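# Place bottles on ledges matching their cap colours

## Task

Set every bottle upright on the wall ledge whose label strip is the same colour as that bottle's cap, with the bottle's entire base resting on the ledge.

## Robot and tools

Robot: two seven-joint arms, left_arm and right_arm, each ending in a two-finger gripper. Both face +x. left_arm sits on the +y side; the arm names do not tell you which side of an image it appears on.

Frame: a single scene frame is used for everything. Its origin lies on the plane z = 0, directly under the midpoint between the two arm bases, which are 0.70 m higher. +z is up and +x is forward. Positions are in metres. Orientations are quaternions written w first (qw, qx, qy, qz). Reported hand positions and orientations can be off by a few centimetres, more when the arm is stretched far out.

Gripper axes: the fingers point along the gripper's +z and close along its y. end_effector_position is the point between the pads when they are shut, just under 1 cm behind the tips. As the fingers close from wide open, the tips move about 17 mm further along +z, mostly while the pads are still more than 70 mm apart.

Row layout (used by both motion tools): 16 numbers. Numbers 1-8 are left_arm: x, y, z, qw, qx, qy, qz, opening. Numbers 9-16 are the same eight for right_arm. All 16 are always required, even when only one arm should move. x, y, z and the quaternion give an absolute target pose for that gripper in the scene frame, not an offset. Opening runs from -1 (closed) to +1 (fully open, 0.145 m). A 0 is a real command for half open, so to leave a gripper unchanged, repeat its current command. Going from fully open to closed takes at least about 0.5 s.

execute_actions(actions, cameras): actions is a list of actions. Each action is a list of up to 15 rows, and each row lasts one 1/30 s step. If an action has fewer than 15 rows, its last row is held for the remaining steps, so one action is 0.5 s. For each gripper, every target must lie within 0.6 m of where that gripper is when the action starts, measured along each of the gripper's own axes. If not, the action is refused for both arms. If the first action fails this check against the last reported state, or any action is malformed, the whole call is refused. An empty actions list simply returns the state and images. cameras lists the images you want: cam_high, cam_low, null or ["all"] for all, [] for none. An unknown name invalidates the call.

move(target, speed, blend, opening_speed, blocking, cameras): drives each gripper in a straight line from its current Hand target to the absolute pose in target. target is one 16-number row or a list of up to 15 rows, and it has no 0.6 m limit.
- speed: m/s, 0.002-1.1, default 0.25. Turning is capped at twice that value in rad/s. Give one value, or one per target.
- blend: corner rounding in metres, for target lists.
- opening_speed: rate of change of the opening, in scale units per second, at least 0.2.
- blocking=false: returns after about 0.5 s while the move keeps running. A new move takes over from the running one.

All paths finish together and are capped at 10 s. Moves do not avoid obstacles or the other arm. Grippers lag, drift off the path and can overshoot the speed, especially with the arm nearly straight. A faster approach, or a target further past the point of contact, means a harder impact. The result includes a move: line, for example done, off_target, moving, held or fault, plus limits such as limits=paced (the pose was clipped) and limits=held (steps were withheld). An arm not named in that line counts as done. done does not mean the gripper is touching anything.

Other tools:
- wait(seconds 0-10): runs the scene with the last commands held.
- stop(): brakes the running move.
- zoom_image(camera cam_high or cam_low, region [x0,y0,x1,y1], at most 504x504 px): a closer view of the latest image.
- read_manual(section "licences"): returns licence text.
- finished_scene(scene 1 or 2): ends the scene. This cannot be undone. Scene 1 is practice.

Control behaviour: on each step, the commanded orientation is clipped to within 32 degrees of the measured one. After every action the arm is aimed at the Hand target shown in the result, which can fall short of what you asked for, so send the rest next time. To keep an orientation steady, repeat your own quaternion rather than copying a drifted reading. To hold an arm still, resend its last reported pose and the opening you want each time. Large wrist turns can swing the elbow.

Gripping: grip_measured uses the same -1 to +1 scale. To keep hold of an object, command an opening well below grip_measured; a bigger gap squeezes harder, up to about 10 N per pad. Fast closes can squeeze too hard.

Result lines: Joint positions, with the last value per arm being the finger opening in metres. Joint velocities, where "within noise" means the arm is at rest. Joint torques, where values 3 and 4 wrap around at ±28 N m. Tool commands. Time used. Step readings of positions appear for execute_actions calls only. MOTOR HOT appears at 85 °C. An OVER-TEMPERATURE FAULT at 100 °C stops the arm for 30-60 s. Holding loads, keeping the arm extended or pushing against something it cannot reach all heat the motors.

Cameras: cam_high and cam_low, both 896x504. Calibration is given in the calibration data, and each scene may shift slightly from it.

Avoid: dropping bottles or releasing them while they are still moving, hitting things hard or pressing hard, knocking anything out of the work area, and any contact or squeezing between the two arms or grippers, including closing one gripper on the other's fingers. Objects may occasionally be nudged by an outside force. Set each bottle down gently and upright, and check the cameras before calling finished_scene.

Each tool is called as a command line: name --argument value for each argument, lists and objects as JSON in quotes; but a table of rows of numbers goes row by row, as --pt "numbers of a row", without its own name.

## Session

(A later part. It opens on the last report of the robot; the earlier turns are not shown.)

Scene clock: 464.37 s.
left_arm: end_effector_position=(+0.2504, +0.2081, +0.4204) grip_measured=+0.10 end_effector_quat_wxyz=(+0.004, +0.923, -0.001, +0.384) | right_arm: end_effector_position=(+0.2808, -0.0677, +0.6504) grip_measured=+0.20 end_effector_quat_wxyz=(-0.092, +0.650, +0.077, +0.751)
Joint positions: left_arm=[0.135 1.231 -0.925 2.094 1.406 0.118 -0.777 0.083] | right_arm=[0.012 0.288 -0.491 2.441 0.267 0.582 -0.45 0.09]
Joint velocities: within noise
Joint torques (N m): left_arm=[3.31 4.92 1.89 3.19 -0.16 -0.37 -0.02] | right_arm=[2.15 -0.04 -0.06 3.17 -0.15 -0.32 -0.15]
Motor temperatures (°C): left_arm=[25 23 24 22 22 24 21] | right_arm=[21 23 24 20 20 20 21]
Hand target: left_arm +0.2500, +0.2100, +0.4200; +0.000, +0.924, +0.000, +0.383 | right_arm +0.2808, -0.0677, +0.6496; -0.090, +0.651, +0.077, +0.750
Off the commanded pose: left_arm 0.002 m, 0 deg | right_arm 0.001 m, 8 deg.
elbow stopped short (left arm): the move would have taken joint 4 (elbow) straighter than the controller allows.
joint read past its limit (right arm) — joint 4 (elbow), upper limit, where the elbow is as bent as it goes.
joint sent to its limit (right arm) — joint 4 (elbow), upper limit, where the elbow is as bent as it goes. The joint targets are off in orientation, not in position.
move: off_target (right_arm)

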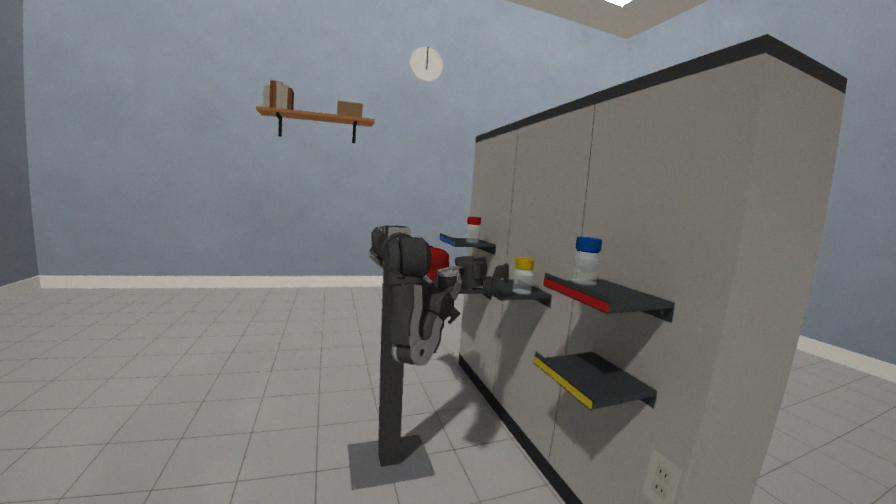

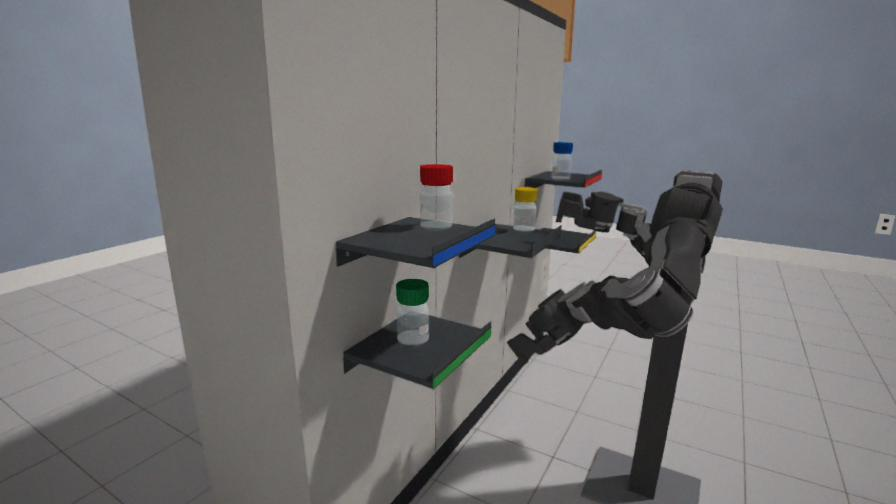

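move --pt "0.25 0.21 0.42 0 0.924 0 0.383 0.1 0.31 -0.08 0.65 -0.0923 0.701 0.0923 0.701 0.6" --pt "0.25 0.21 0.42 0 0.924 0 0.383 0.1 0.383 -0.068 0.645 -0.0923 0.701 0.0923 0.701 0.6" --speed 0.1

zoom_image --camera "cam_low" --region '[450, 150, 580, 270]'

zoom_image --camera "cam_high" --region '[460, 220, 560, 320]'

Scene clock: 478.30 s.
left_arm: end_effector_position=(+0.2504, +0.2081, +0.4204) grip_measured=+0.10 end_effector_quat_wxyz=(+0.004, +0.923, -0.001, +0.384) | right_arm: end_effector_position=(+0.3837, -0.0700, +0.6447) grip_measured=+0.60 end_effector_quat_wxyz=(-0.089, +0.703, +0.089, +0.700)
Joint positions: left_arm=[0.135 1.231 -0.925 2.094 1.406 0.118 -0.777 0.083] | right_arm=[0.476 0.301 -0.447 2.002 0.595 0.68 -0.443 0.119]
Joint velocities: within noise
Joint torques (N m): left_arm=[3.34 4.89 1.89 3.19 -0.16 -0.37 -0.02] | right_arm=[5.13 0.2 0.9 3.14 -0.09 -0.53 0.17]
Motor temperatures (°C): left_arm=[24 23 24 22 22 24 21] | right_arm=[21 23 24 20 20 20 21]
Hand target: left_arm +0.2500, +0.2100, +0.4200; +0.000, +0.924, +0.000, +0.383 | right_arm +0.3830, -0.0680, +0.6450; -0.092, +0.701, +0.092, +0.701
Off the commanded pose: left_arm 0.002 m, 0 deg | right_arm 0.002 m, 1 deg.
move: done

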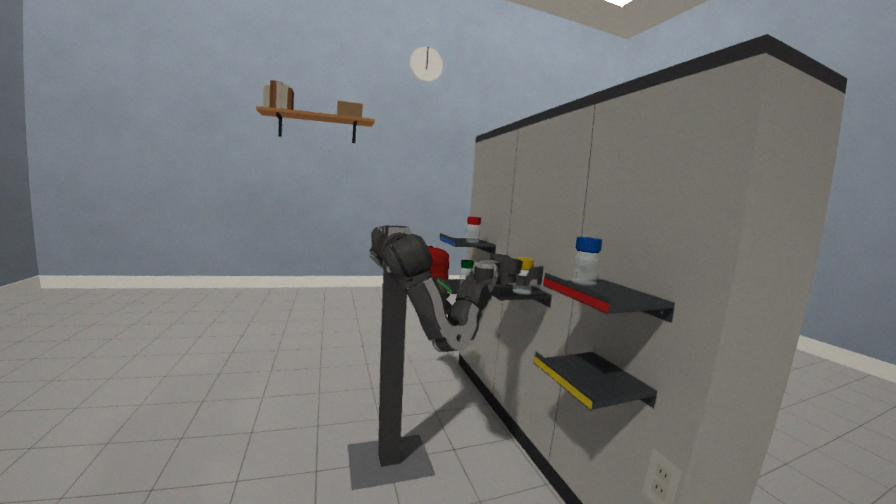

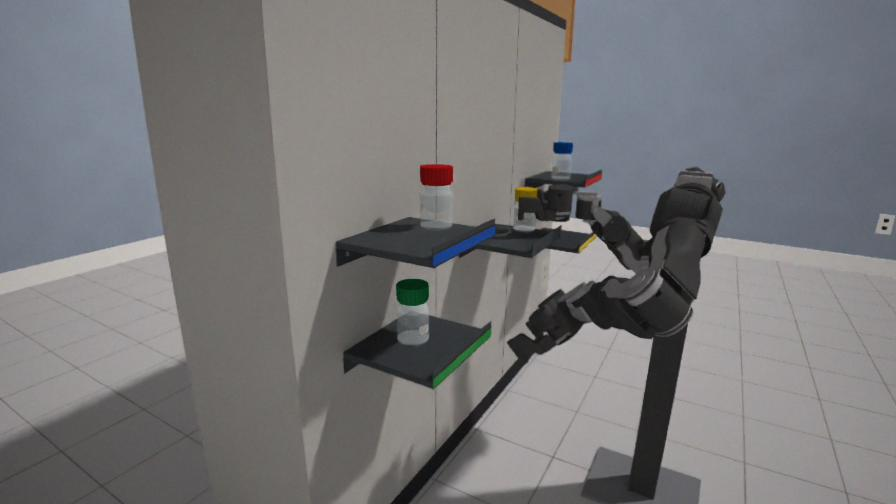

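Scaled by 3.877 from the camera's 896x504 image, which has a finer 1280x720 frame.

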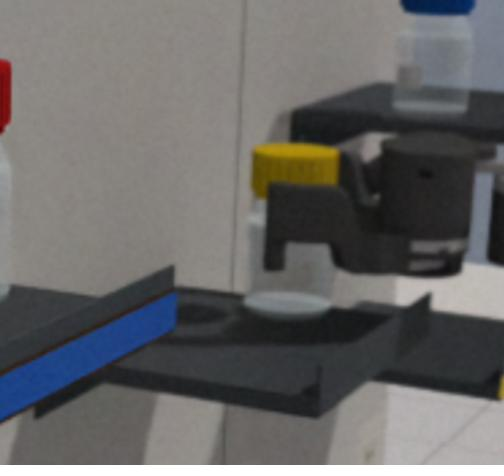

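Scaled by 5.040 from the camera's 896x504 image, which has a finer 1280x720 frame.

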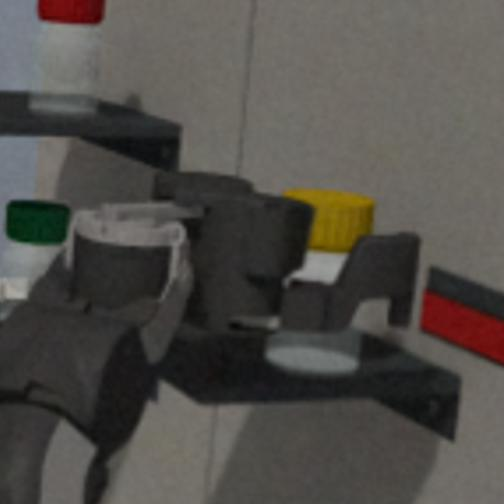

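move --pt "0.25 0.21 0.42 0 0.924 0 0.383 0.1 0.383 -0.068 0.645 -0.0923 0.701 0.0923 0.701 -0.5" --pt "0.25 0.21 0.42 0 0.924 0 0.383 0.1 0.383 -0.068 0.69 -0.0923 0.701 0.0923 0.701 -0.5" --pt "0.25 0.21 0.42 0 0.924 0 0.383 0.1 0.30 -0.09 0.685 0 0.7071 0 0.7071 -0.5" --pt "0.25 0.21 0.42 0 0.924 0 0.383 0.1 0.28 -0.21 0.60 0.0923 0.701 -0.0923 0.701 -0.5" --pt "0.25 0.21 0.42 0 0.924 0 0.383 0.1 0.30 -0.38 0.59 0.0923 0.701 -0.0923 0.701 -0.5" --pt "0.25 0.21 0.42 0 0.924 0 0.383 0.1 0.383 -0.41 0.585 0.0923 0.701 -0.0923 0.701 -0.5" --speed 0.15 --opening_speed 1.5

zoom_image --camera "cam_low" --region '[500, 120, 660, 270]'

zoom_image --camera "cam_high" --region '[460, 220, 700, 420]'

Scene clock: 500.47 s.
left_arm: end_effector_position=(+0.2504, +0.2081, +0.4204) grip_measured=+0.10 end_effector_quat_wxyz=(+0.004, +0.923, -0.001, +0.384) | right_arm: end_effector_position=(+0.3826, -0.4105, +0.5825) grip_measured=-0.29 end_effector_quat_wxyz=(+0.093, +0.703, -0.096, +0.698)
Joint positions: left_arm=[0.135 1.231 -0.925 2.094 1.406 0.118 -0.777 0.083] | right_arm=[0.432 1.348 -0.743 1.423 1.413 -0.316 -0.27 0.054]
Joint velocities: within noise
Joint torques (N m): left_arm=[3.34 4.89 1.89 3.19 -0.16 -0.37 -0.01] | right_arm=[4.29 7.93 4.55 1.01 -0.19 -0.61 0.18]
Motor temperatures (°C): left_arm=[24 24 24 22 22 24 21] | right_arm=[22 23 24 20 20 20 21]
Hand target: left_arm +0.2500, +0.2100, +0.4200; +0.000, +0.924, +0.000, +0.383 | right_arm +0.3830, -0.4099, +0.5849; +0.092, +0.701, -0.092, +0.701
Off the commanded pose: left_arm 0.002 m, 0 deg | right_arm 0.003 m, 1 deg.
move: done

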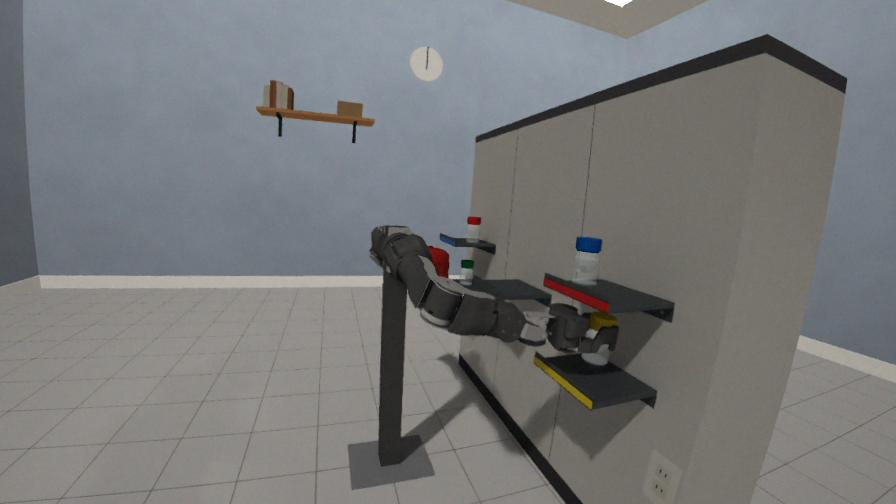

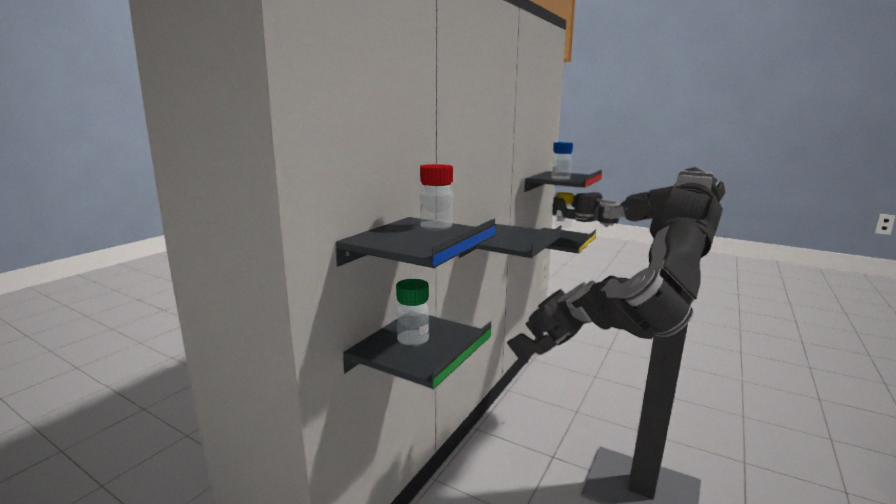

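Scaled by 3.150 from the camera's 896x504 image, which has a finer 1280x720 frame.

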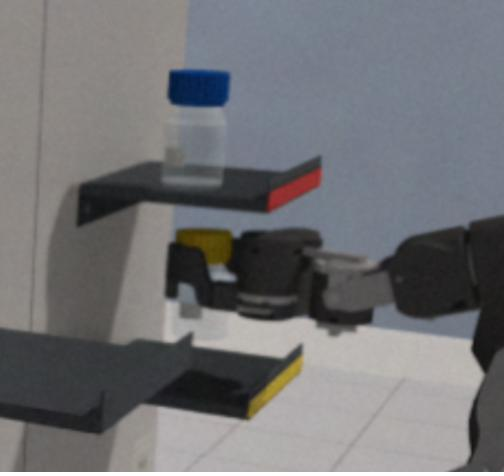

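Scaled by 2.100 from the camera's 896x504 image, which has a finer 1280x720 frame.

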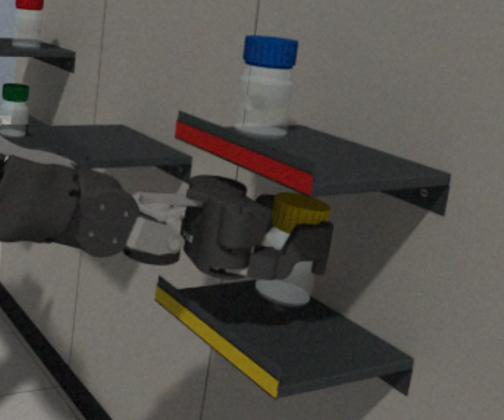

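move --pt "0.27 0.21 0.60 0 0.7071 0 0.7071 0.6 0.383 -0.41 0.563 0.0923 0.701 -0.0923 0.701 -0.5" --pt "0.29 0.29 0.745 -0.0923 0.701 0.0923 0.701 0.6 0.383 -0.41 0.557 0.0923 0.701 -0.0923 0.701 -0.5" --speed 0.15

zoom_image --camera "cam_low" --region '[500, 120, 660, 270]'

zoom_image --camera "cam_high" --region '[460, 220, 700, 420]'

Scene clock: 517.27 s.
left_arm: end_effector_position=(+0.2898, +0.2898, +0.7465) grip_measured=+0.60 end_effector_quat_wxyz=(-0.113, +0.662, +0.069, +0.737) | right_arm: end_effector_position=(+0.3825, -0.4110, +0.5549) grip_measured=-0.29 end_effector_quat_wxyz=(+0.094, +0.705, -0.095, +0.696)
Joint positions: left_arm=[1.795 1.767 -1.563 2.36 1.584 0.154 -0.843 0.119] | right_arm=[0.39 1.274 -0.743 1.349 1.364 -0.367 -0.248 0.054]
Joint velocities: within noise
Joint torques (N m): left_arm=[2.81 -0.49 1.76 -0.62 -0.19 -0.37 0.17] | right_arm=[4.18 7.03 4.3 0.92 -0.17 -0.82 0.18]
Motor temperatures (°C): left_arm=[24 24 24 22 22 24 21] | right_arm=[22 24 24 20 20 21 21]
Hand target: left_arm +0.2900, +0.2901, +0.7447; -0.112, +0.665, +0.068, +0.735 | right_arm +0.3830, -0.4100, +0.5570; +0.092, +0.701, -0.092, +0.701
Off the commanded pose: left_arm 0.002 m, 7 deg | right_arm 0.002 m, 1 deg.
joint sent to its limit (left arm) — joint 3 (upper arm roll), lower limit; joint 5 (forearm roll), upper limit. The joint targets are off in orientation, not in position.
move: off_target (left_arm)

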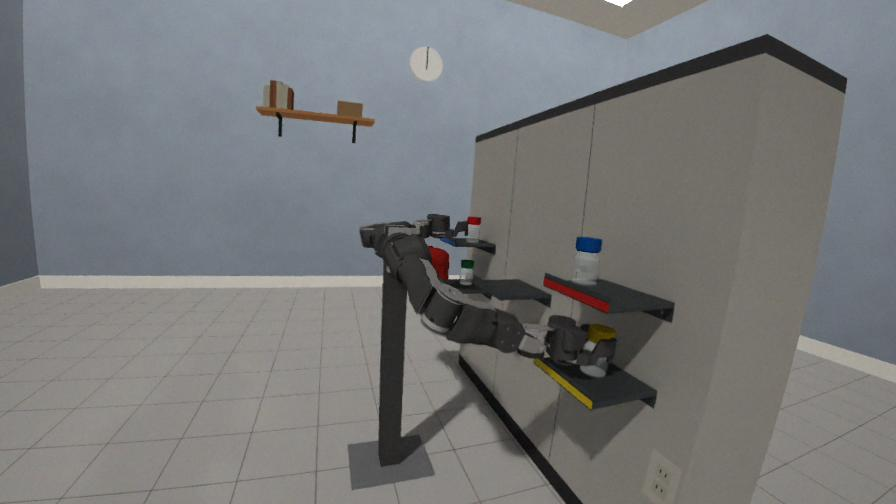

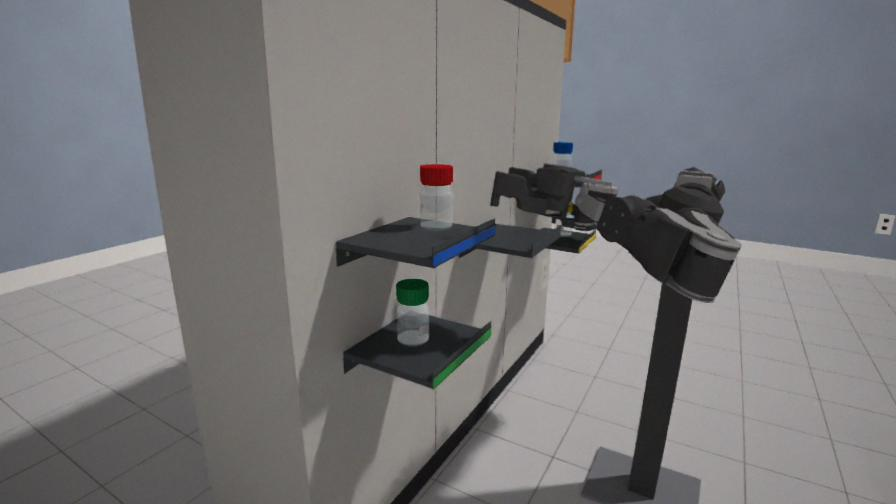

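Scaled by 3.150 from the camera's 896x504 image, which has a finer 1280x720 frame.

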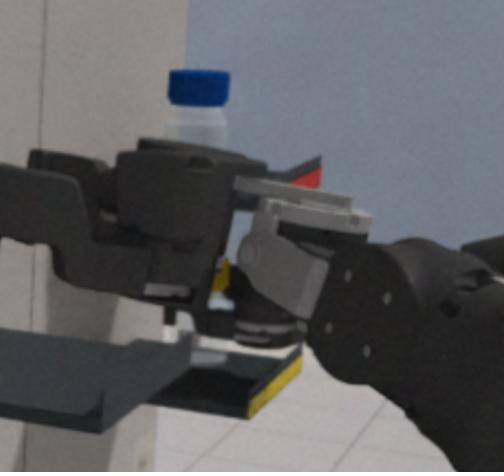

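Scaled by 2.100 from the camera's 896x504 image, which has a finer 1280x720 frame.

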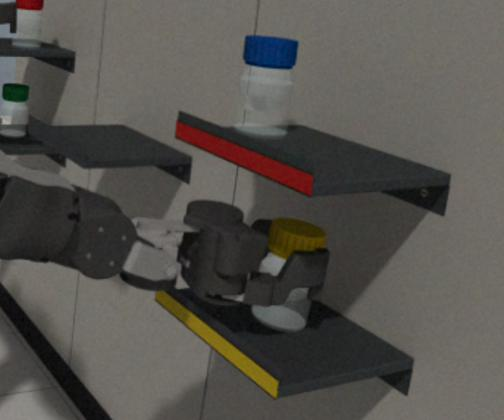

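move --pt "0.28 0.22 0.68 0 0.7071 0 0.7071 0.6 0.383 -0.41 0.553 0.0923 0.701 -0.0923 0.701 -0.5" --pt "0.27 0.21 0.55 0 0.7071 0 0.7071 0.6 0.383 -0.41 0.549 0.0923 0.701 -0.0923 0.701 -0.5" --pt "0.25 0.21 0.42 0 0.924 0 0.383 0.6 0.383 -0.41 0.549 0.0923 0.701 -0.0923 0.701 -0.5" --pt "0.12 0.3 0.14 0 1 0 0 0.6 0.383 -0.41 0.549 0.0923 0.701 -0.0923 0.701 -0.5" --speed 0.2

zoom_image --camera "cam_high" --region '[460, 220, 700, 420]'

Scene clock: 539.97 s.
left_arm: end_effector_position=(+0.1193, +0.2999, +0.1405) grip_measured=+0.60 end_effector_quat_wxyz=(-0.009, +1.000, +0.002, +0.006) | right_arm: end_effector_position=(+0.3828, -0.4111, +0.5489) grip_measured=-0.29 end_effector_quat_wxyz=(+0.094, +0.703, -0.094, +0.699)
Joint positions: left_arm=[0.293 0.353 -1.565 0.036 1.478 0.268 0.31 0.119] | right_arm=[0.382 1.251 -0.743 1.324 1.349 -0.388 -0.239 0.054]
Joint velocities: within noise
Joint torques (N m): left_arm=[3.97 4.07 -0.7 -1.09 0.07 -0.13 0.28] | right_arm=[3.89 6.9 3.88 0.87 -0.11 -0.65 0.18]
Motor temperatures (°C): left_arm=[23 23 24 22 22 24 21] | right_arm=[22 24 25 20 20 21 21]
Hand target: left_arm +0.1197, +0.2997, +0.1407; -0.007, +1.000, +0.000, +0.006 | right_arm +0.3830, -0.4099, +0.5489; +0.092, +0.701, -0.092, +0.701
Off the commanded pose: left_arm 0.001 m, 1 deg | right_arm 0.001 m, 0 deg.
elbow stopped short (left arm): the move would have taken joint 4 (elbow) straighter than the controller allows.
move: done

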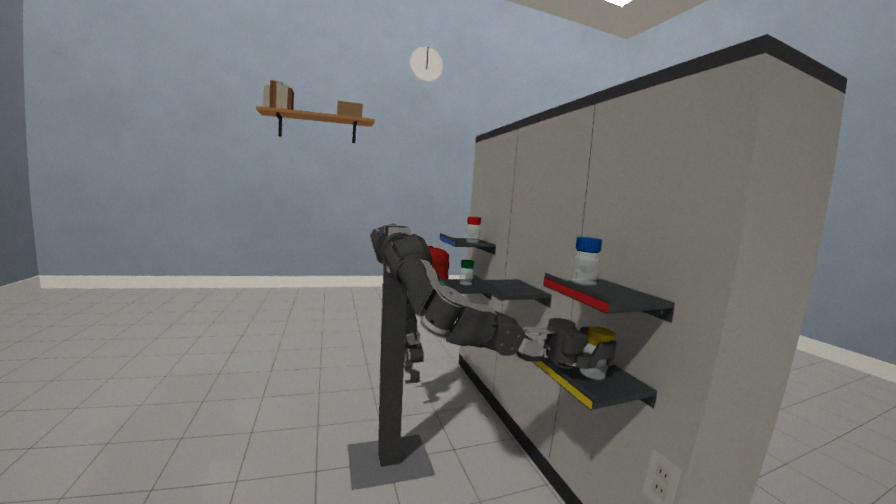

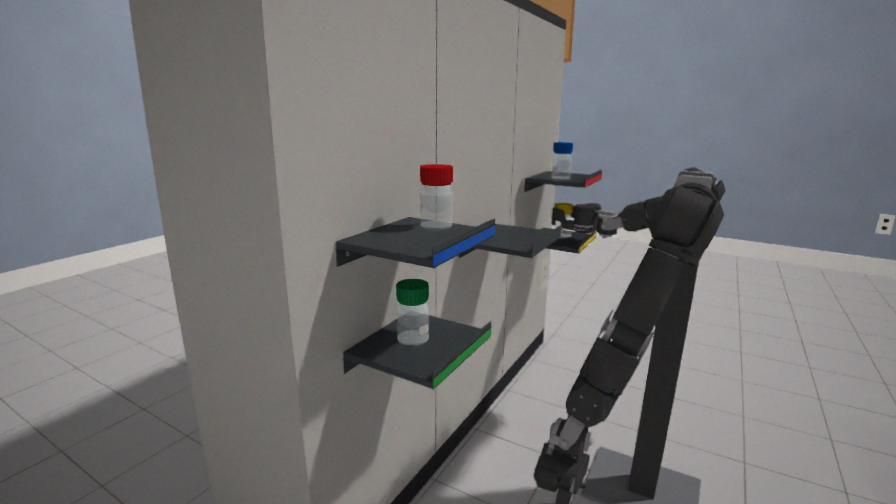

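Scaled by 2.100 from the camera's 896x504 image, which has a finer 1280x720 frame.

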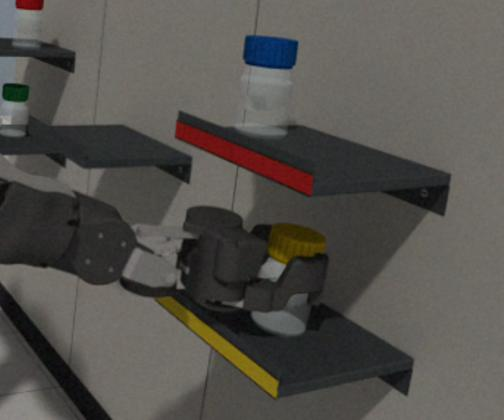

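move --pt "0.12 0.3 0.14 0 1 0 0 0.6 0.383 -0.41 0.545 0.0923 0.701 -0.0923 0.701 -0.5" --pt "0.12 0.3 0.14 0 1 0 0 0.6 0.383 -0.41 0.541 0.0923 0.701 -0.0923 0.701 -0.5" --speed 0.03

zoom_image --camera "cam_high" --region '[520, 300, 660, 420]'

zoom_image --camera "cam_low" --region '[520, 160, 620, 270]'

Scene clock: 558.43 s.
left_arm: end_effector_position=(+0.1192, +0.2996, +0.1405) grip_measured=+0.60 end_effector_quat_wxyz=(-0.008, +1.000, +0.001, +0.006) | right_arm: end_effector_position=(+0.3837, -0.4118, +0.5483) grip_measured=-0.29 end_effector_quat_wxyz=(+0.095, +0.693, -0.094, +0.709)
Joint positions: left_arm=[0.293 0.353 -1.565 0.036 1.477 0.268 0.312 0.119] | right_arm=[0.382 1.232 -0.743 1.3 1.334 -0.422 -0.231 0.054]
Joint velocities: within noise
Joint torques (N m): left_arm=[4 3.81 -0.64 -1.06 0.08 -0.12 0.23] | right_arm=[3.05 6.03 2.43 0.68 0.06 -0.14 0.16]
Motor temperatures (°C): left_arm=[24 23 24 21 21 24 21] | right_arm=[22 24 25 20 20 21 21]
Hand target: left_arm +0.1197, +0.2997, +0.1407; -0.007, +1.000, +0.000, +0.006 | right_arm +0.3829, -0.4099, +0.5410; +0.092, +0.701, -0.092, +0.701
Off the commanded pose: left_arm 0.001 m, 1 deg | right_arm 0.008 m, 1 deg.
elbow stopped short (left arm): the move would have taken joint 4 (elbow) straighter than the controller allows.
move: off_target (right_arm)

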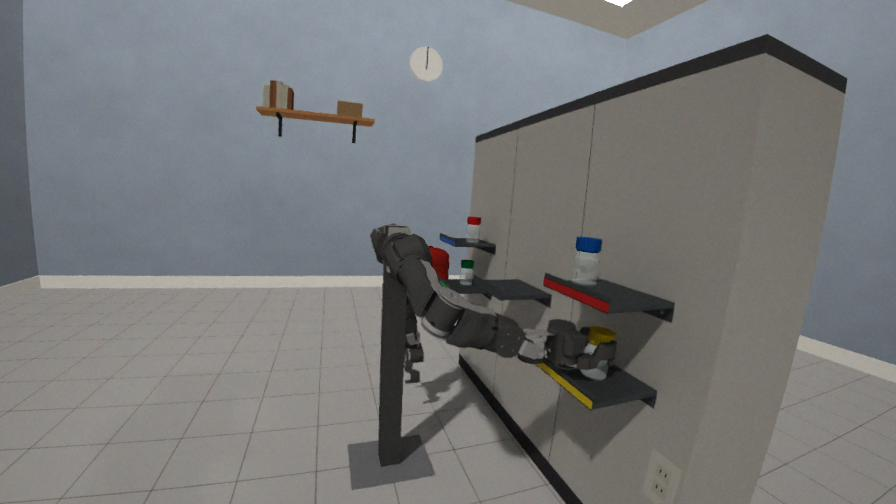

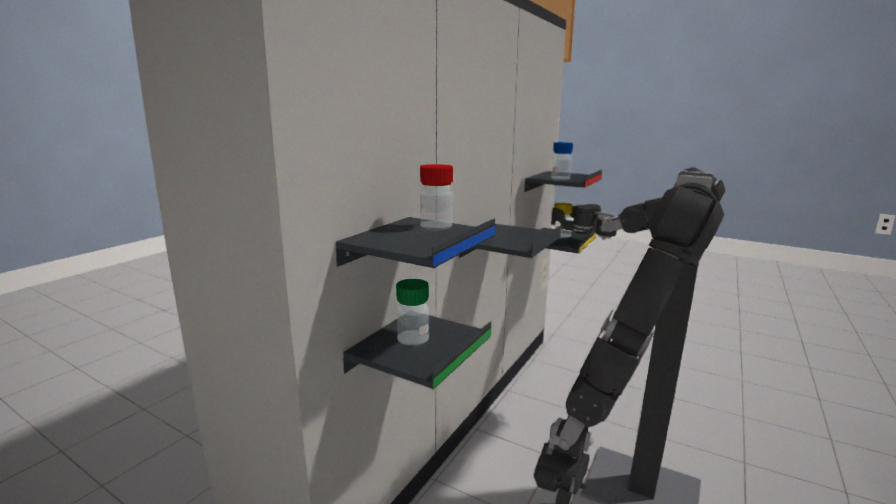

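Scaled by 3.600 from the camera's 896x504 image, which has a finer 1280x720 frame.

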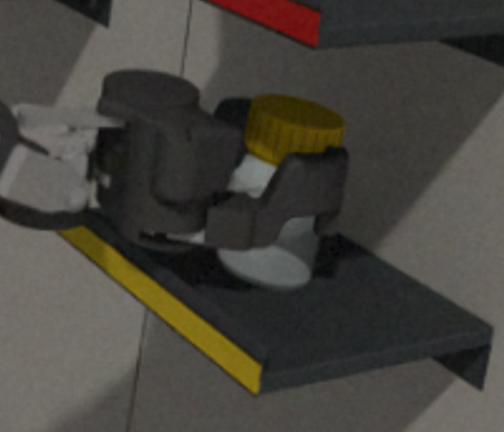

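Scaled by 4.582 from the camera's 896x504 image, which has a finer 1280x720 frame.

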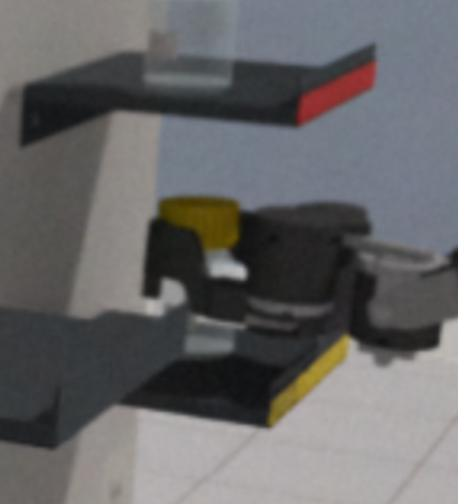

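move --pt "0.12 0.3 0.14 0 1 0 0 0.6 0.383 -0.41 0.547 0.0923 0.701 -0.0923 0.701 -0.5" --pt "0.12 0.3 0.14 0 1 0 0 0.6 0.383 -0.41 0.547 0.0923 0.701 -0.0923 0.701 0.1" --pt "0.12 0.3 0.14 0 1 0 0 0.6 0.30 -0.40 0.56 0.0923 0.701 -0.0923 0.701 0.1" --speed 0.1 --opening_speed 0.6

zoom_image --camera "cam_high" --region '[520, 220, 700, 420]'

Scene clock: 582.53 s.
left_arm: end_effector_position=(+0.1192, +0.2996, +0.1405) grip_measured=+0.60 end_effector_quat_wxyz=(-0.008, +1.000, +0.001, +0.006) | right_arm: end_effector_position=(+0.3000, -0.4013, +0.5613) grip_measured=+0.10 end_effector_quat_wxyz=(+0.095, +0.700, -0.095, +0.701)
Joint positions: left_arm=[0.293 0.353 -1.565 0.036 1.477 0.268 0.312 0.119] | right_arm=[0.539 1.66 -1.322 1.725 1.524 -0.784 -0.366 0.083]
Joint velocities: within noise
Joint torques (N m): left_arm=[4 3.78 -0.62 -1.06 0.08 -0.12 0.23] | right_arm=[2.76 6.16 2.37 0.23 -0.11 -0.47 0.2]
Motor temperatures (°C): left_arm=[24 23 23 21 21 24 21] | right_arm=[22 25 24 20 20 21 21]
Hand target: left_arm +0.1197, +0.2997, +0.1407; -0.008, +1.000, +0.000, +0.006 | right_arm +0.3000, -0.3999, +0.5600; +0.092, +0.701, -0.092, +0.701
Off the commanded pose: left_arm 0.001 m, 1 deg | right_arm 0.002 m, 0 deg.
elbow stopped short (left arm): the move would have taken joint 4 (elbow) straighter than the controller allows.
joint sent to its limit (right arm) — joint 6 (wrist pitch), lower limit. The joint targets still meet the commanded pose.
move: done

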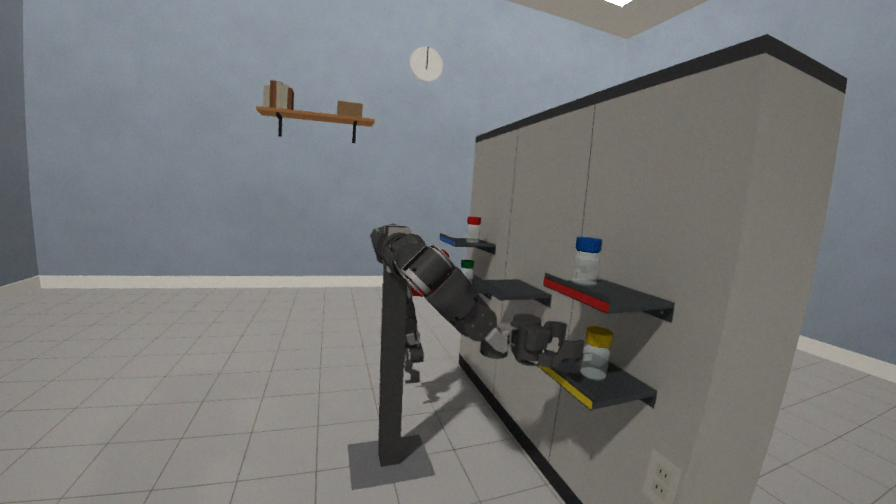

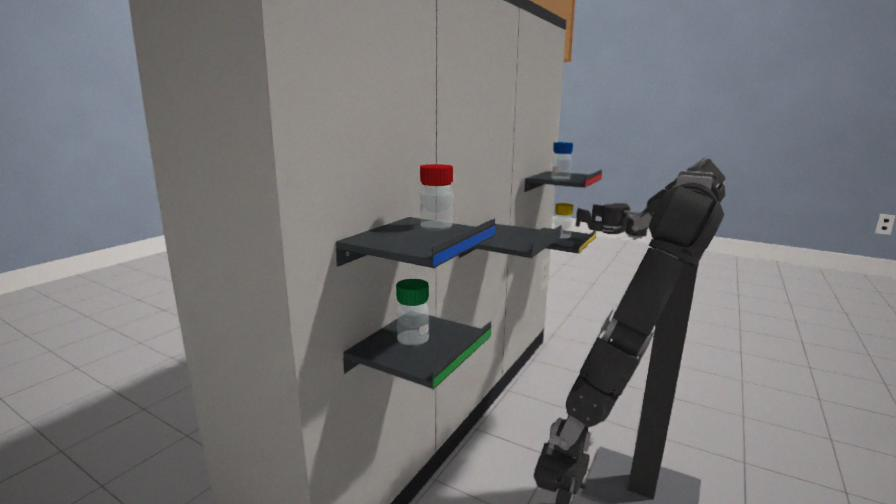

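Scaled by 2.520 from the camera's 896x504 image, which has a finer 1280x720 frame.

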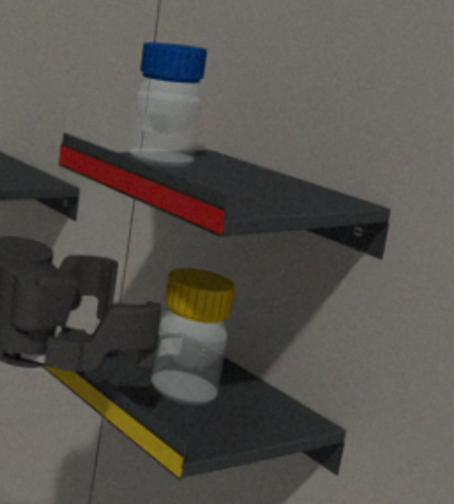

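move --pt "0.12 0.3 0.14 0 0.643 0.766 0 0.6 0.29 -0.3 0.60 0 0.7071 0 0.7071 0.1" --pt "0.12 0.3 0.14 0 0.42 0.907 0 0.6 0.27 -0.21 0.65 0 0.7071 0 0.7071 0.1" --pt "0.12 0.3 0.14 0 1 0 0 0.6 0.29 -0.21 0.70 0 0.7071 0 0.7071 0.1" --speed 0.4

Scene clock: 613.03 s.
left_arm: end_effector_position=(+0.1190, +0.2992, +0.1403) grip_measured=+0.60 end_effector_quat_wxyz=(-0.008, +1.000, +0.001, +0.005) | right_arm: end_effector_position=(+0.2907, -0.2099, +0.7016) grip_measured=+0.10 end_effector_quat_wxyz=(-0.039, +0.691, +0.049, +0.720)
Joint positions: left_arm=[0.281 0.348 -0.879 0.036 0.795 0.279 0.316 0.119] | right_arm=[1.016 1.756 -1.074 2.441 1.559 -0.132 -0.589 0.083]
Joint velocities: within noise
Joint torques (N m): left_arm=[4.13 4.13 -0.68 0.14 0.07 -0.15 0.28] | right_arm=[1.96 2.15 2.09 0.35 -0.17 -0.28 -0.16]
Motor temperatures (°C): left_arm=[23 23 23 21 21 24 21] | right_arm=[21 24 24 19 20 21 21]
Hand target: left_arm +0.1198, +0.2998, +0.1408; -0.008, +1.000, +0.000, +0.006 | right_arm +0.2909, -0.2105, +0.6998; -0.037, +0.694, +0.047, +0.718
Off the commanded pose: left_arm 0.001 m, 1 deg | right_arm 0.002 m, 8 deg.
elbow stopped short (left arm): the move would have taken joint 4 (elbow) straighter than the controller allows.
joint sent to its limit (right arm) — joint 4 (elbow), upper limit, where the elbow is as bent as it goes; joint 5 (forearm roll), upper limit. The joint targets are off in orientation, not in position.
move: off_target (right_arm)

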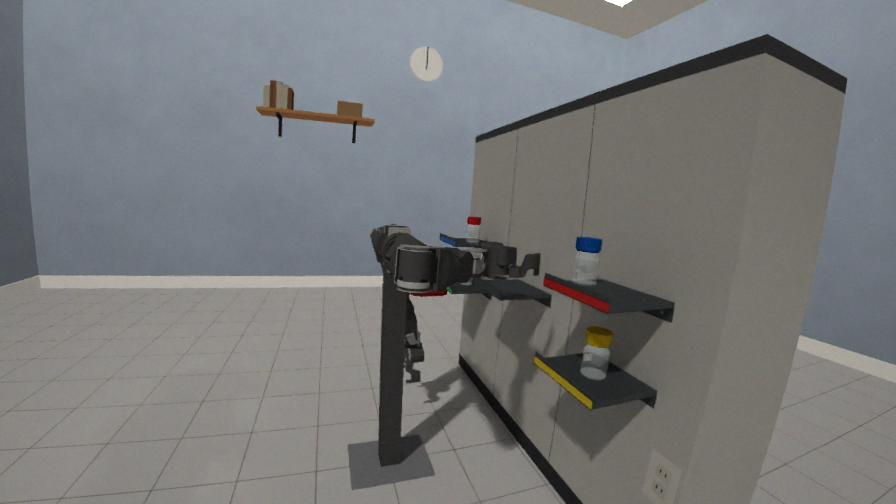

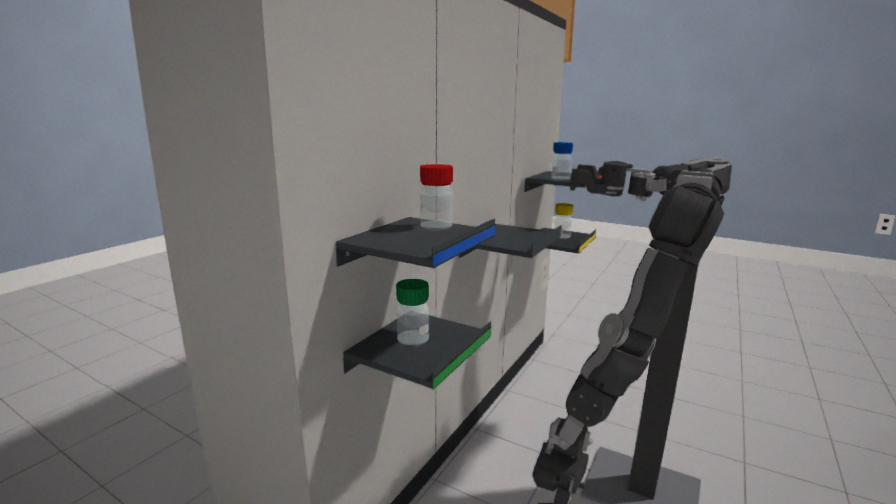

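move --pt "0.12 0.3 0.14 0 0.42 0.907 0 0.6 0.27 -0.22 0.5 0 0.924 0 0.383 0.6" --pt "0.12 0.3 0.14 0 0.42 0.907 0 0.6 0.12 -0.4 0.2 0 1 0 0 0.6" --pt "0.12 0.3 0.14 0 1 0 0 0.6 0.12 -0.3 0.14 0 1 0 0 0.6" --speed 0.4

move --pt "0.25 0.25 0.35 0 0.924 0 0.383 0.6 0.12 -0.3 0.14 0 0.42 -0.907 0 0.6" --pt "0.30 0.24 0.62 0 0.7071 0 0.7071 0.6 0.12 -0.3 0.14 0 0.42 -0.907 0 0.6" --pt "0.30 0.28 0.745 -0.0923 0.701 0.0923 0.701 0.6 0.12 -0.3 0.14 0 1 0 0 0.6" --speed 0.3

Scene clock: 641.80 s.
left_arm: end_effector_position=(+0.1190, +0.2992, +0.1403) grip_measured=+0.60 end_effector_quat_wxyz=(-0.008, +1.000, +0.002, +0.005) | right_arm: end_effector_position=(+0.1195, -0.2989, +0.1408) grip_measured=+0.60 end_effector_quat_wxyz=(+0.005, +1.000, +0.001, +0.004)
Joint positions: left_arm=[0.281 0.348 -0.878 0.035 0.794 0.279 0.316 0.119] | right_arm=[0.292 0.353 -1.399 0.035 1.305 0.274 0.322 0.119]
Joint velocities: within noise
Joint torques (N m): left_arm=[4.18 4.13 -0.66 0.32 0.07 -0.15 0.28] | right_arm=[2.6 4.02 0.32 -0.55 0.16 -0.08 -0.13]
Motor temperatures (°C): left_arm=[23 23 23 21 21 24 21] | right_arm=[21 24 24 19 20 20 21]
Hand target: left_arm +0.1199, +0.2997, +0.1408; -0.007, +1.000, +0.000, +0.007 | right_arm +0.1198, -0.2997, +0.1408; +0.007, +1.000, +0.000, +0.006
Off the commanded pose: left_arm 0.001 m, 1 deg | right_arm 0.002 m, 1 deg.
elbow stopped short (left arm): the move would have taken joint 4 (elbow) straighter than the controller allows.
elbow stopped short (right arm): the move would have taken joint 4 (elbow) straighter than the controller allows.
move: done

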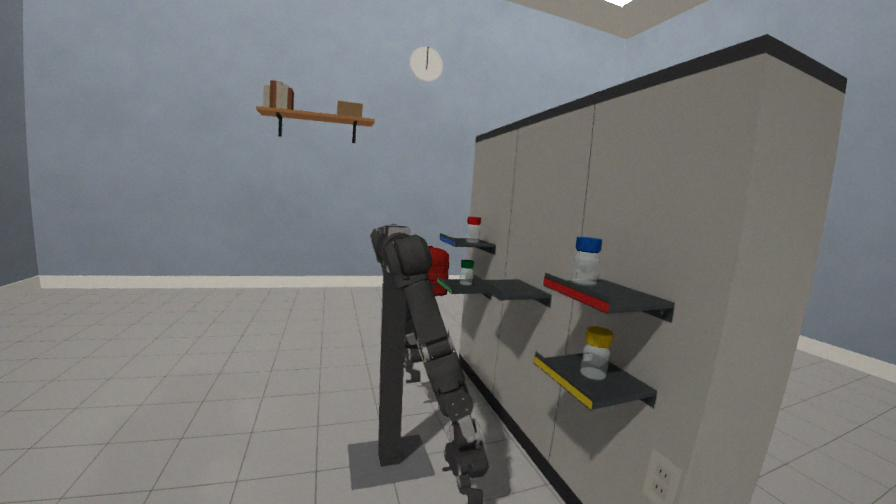

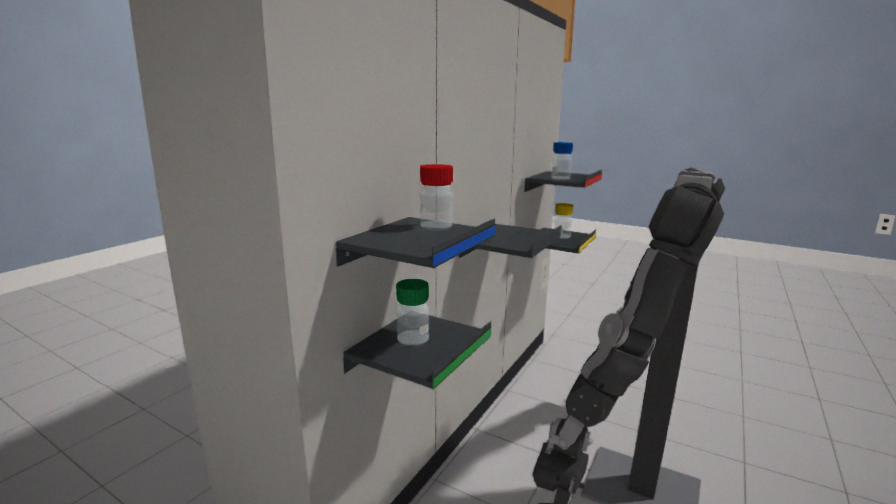

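Scene clock: 651.30 s.
left_arm: end_effector_position=(+0.2983, +0.2481, +0.6444) grip_measured=+0.58 end_effector_quat_wxyz=(-0.020, +0.799, +0.074, +0.597) | right_arm: end_effector_position=(+0.1190, -0.2995, +0.1404) grip_measured=+0.60 end_effector_quat_wxyz=(+0.009, +1.000, -0.002, +0.005)
Joint positions: left_arm=[0.006 0.92 0.276 2.381 1.585 0.782 -0.967 0.118] | right_arm=[0.281 0.348 -0.895 0.035 0.811 0.281 0.315 0.119]
Joint velocities: within noise
Joint torques (N m): left_arm=[39.97 22.98 21.61 8.95 -0.13 -0.61 -2.06] | right_arm=[2.73 4.42 -0.59 0.24 0.02 -0.07 0.23]
Motor temperatures (°C): left_arm=[32 26 27 22 26 25 21] | right_arm=[21 24 23 19 20 20 21]
Hand target: left_arm +0.2858, +0.2739, +0.7372; -0.087, +0.696, +0.096, +0.706 | right_arm +0.1199, -0.2998, +0.1408; +0.008, +1.000, +0.000, +0.006
Off the commanded pose: left_arm 0.106 m, 18 deg | right_arm 0.001 m, 1 deg.
elbow stopped short (right arm): the move would have taken joint 4 (elbow) straighter than the controller allows.
move: off_target (left_arm)

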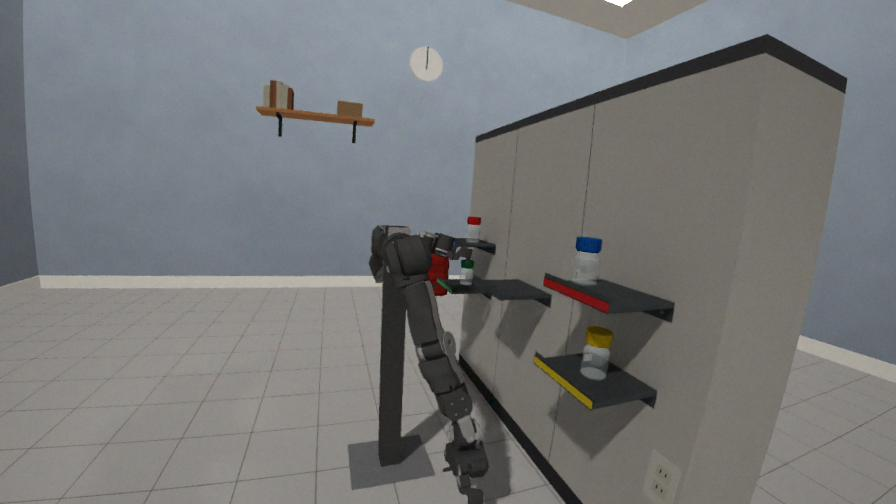

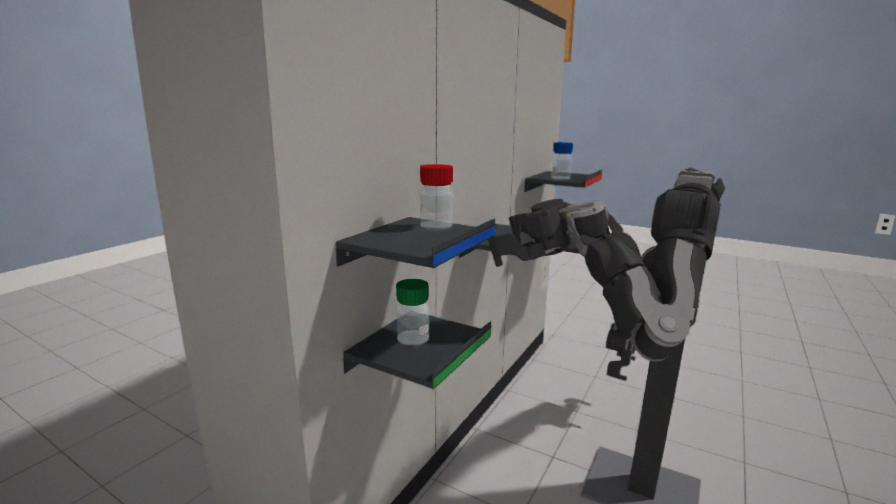

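move --pt "0.285 0.22 0.60 0 0.7071 0 0.7071 0.2 0.12 -0.3 0.14 0 1 0 0 0.6" --pt "0.28 0.2 0.62 0 0.7071 0 0.7071 0.2 0.12 -0.3 0.14 0 1 0 0 0.6" --speed 0.2

Scene clock: 657.77 s.
left_arm: end_effector_position=(+0.2802, +0.1990, +0.6210) grip_measured=+0.20 end_effector_quat_wxyz=(+0.009, +0.695, -0.010, +0.719) | right_arm: end_effector_position=(+0.1190, -0.2990, +0.1404) grip_measured=+0.60 end_effector_quat_wxyz=(+0.008, +1.000, -0.002, +0.005)
Joint positions: left_arm=[-0.395 0.732 0.122 2.435 0.753 0.299 -0.462 0.09] | right_arm=[0.281 0.348 -0.895 0.035 0.811 0.281 0.318 0.119]
Joint velocities: within noise
Joint torques (N m): left_arm=[2.12 2.39 0.96 3.22 -0.13 -0.59 -0.06] | right_arm=[2.99 4.47 -0.55 0.17 0.07 -0.08 0.14]
Motor temperatures (°C): left_arm=[60 34 43 24 25 25 24] | right_arm=[21 24 23 19 20 20 21]
Hand target: left_arm +0.2806, +0.2003, +0.6196; +0.007, +0.696, -0.007, +0.718 | right_arm +0.1199, -0.2996, +0.1408; +0.007, +1.000, +0.000, +0.006
Off the commanded pose: left_arm 0.001 m, 3 deg | right_arm 0.001 m, 1 deg.
elbow stopped short (right arm): the move would have taken joint 4 (elbow) straighter than the controller allows.
joint read past its limit (left arm) — joint 4 (elbow), upper limit, where the elbow is as bent as it goes.
joint sent to its limit (left arm) — joint 4 (elbow), upper limit, where the elbow is as bent as it goes. The joint targets still meet the commanded pose.
move: off_target (left_arm)

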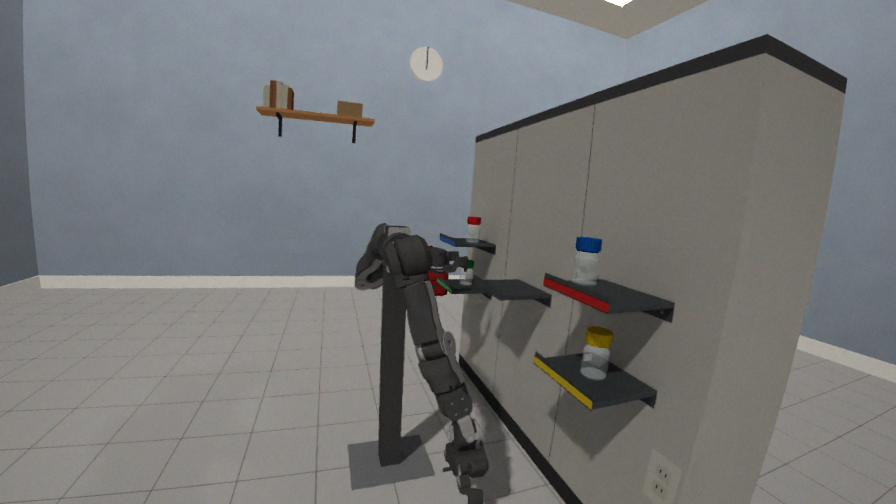

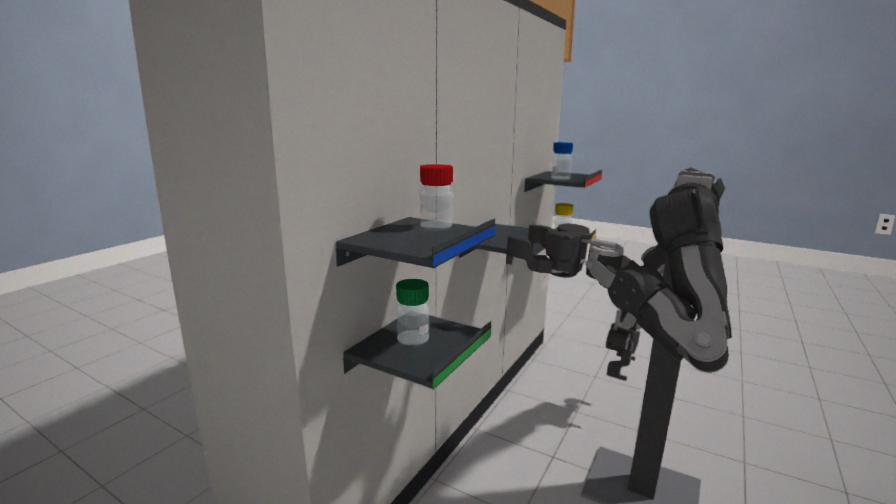

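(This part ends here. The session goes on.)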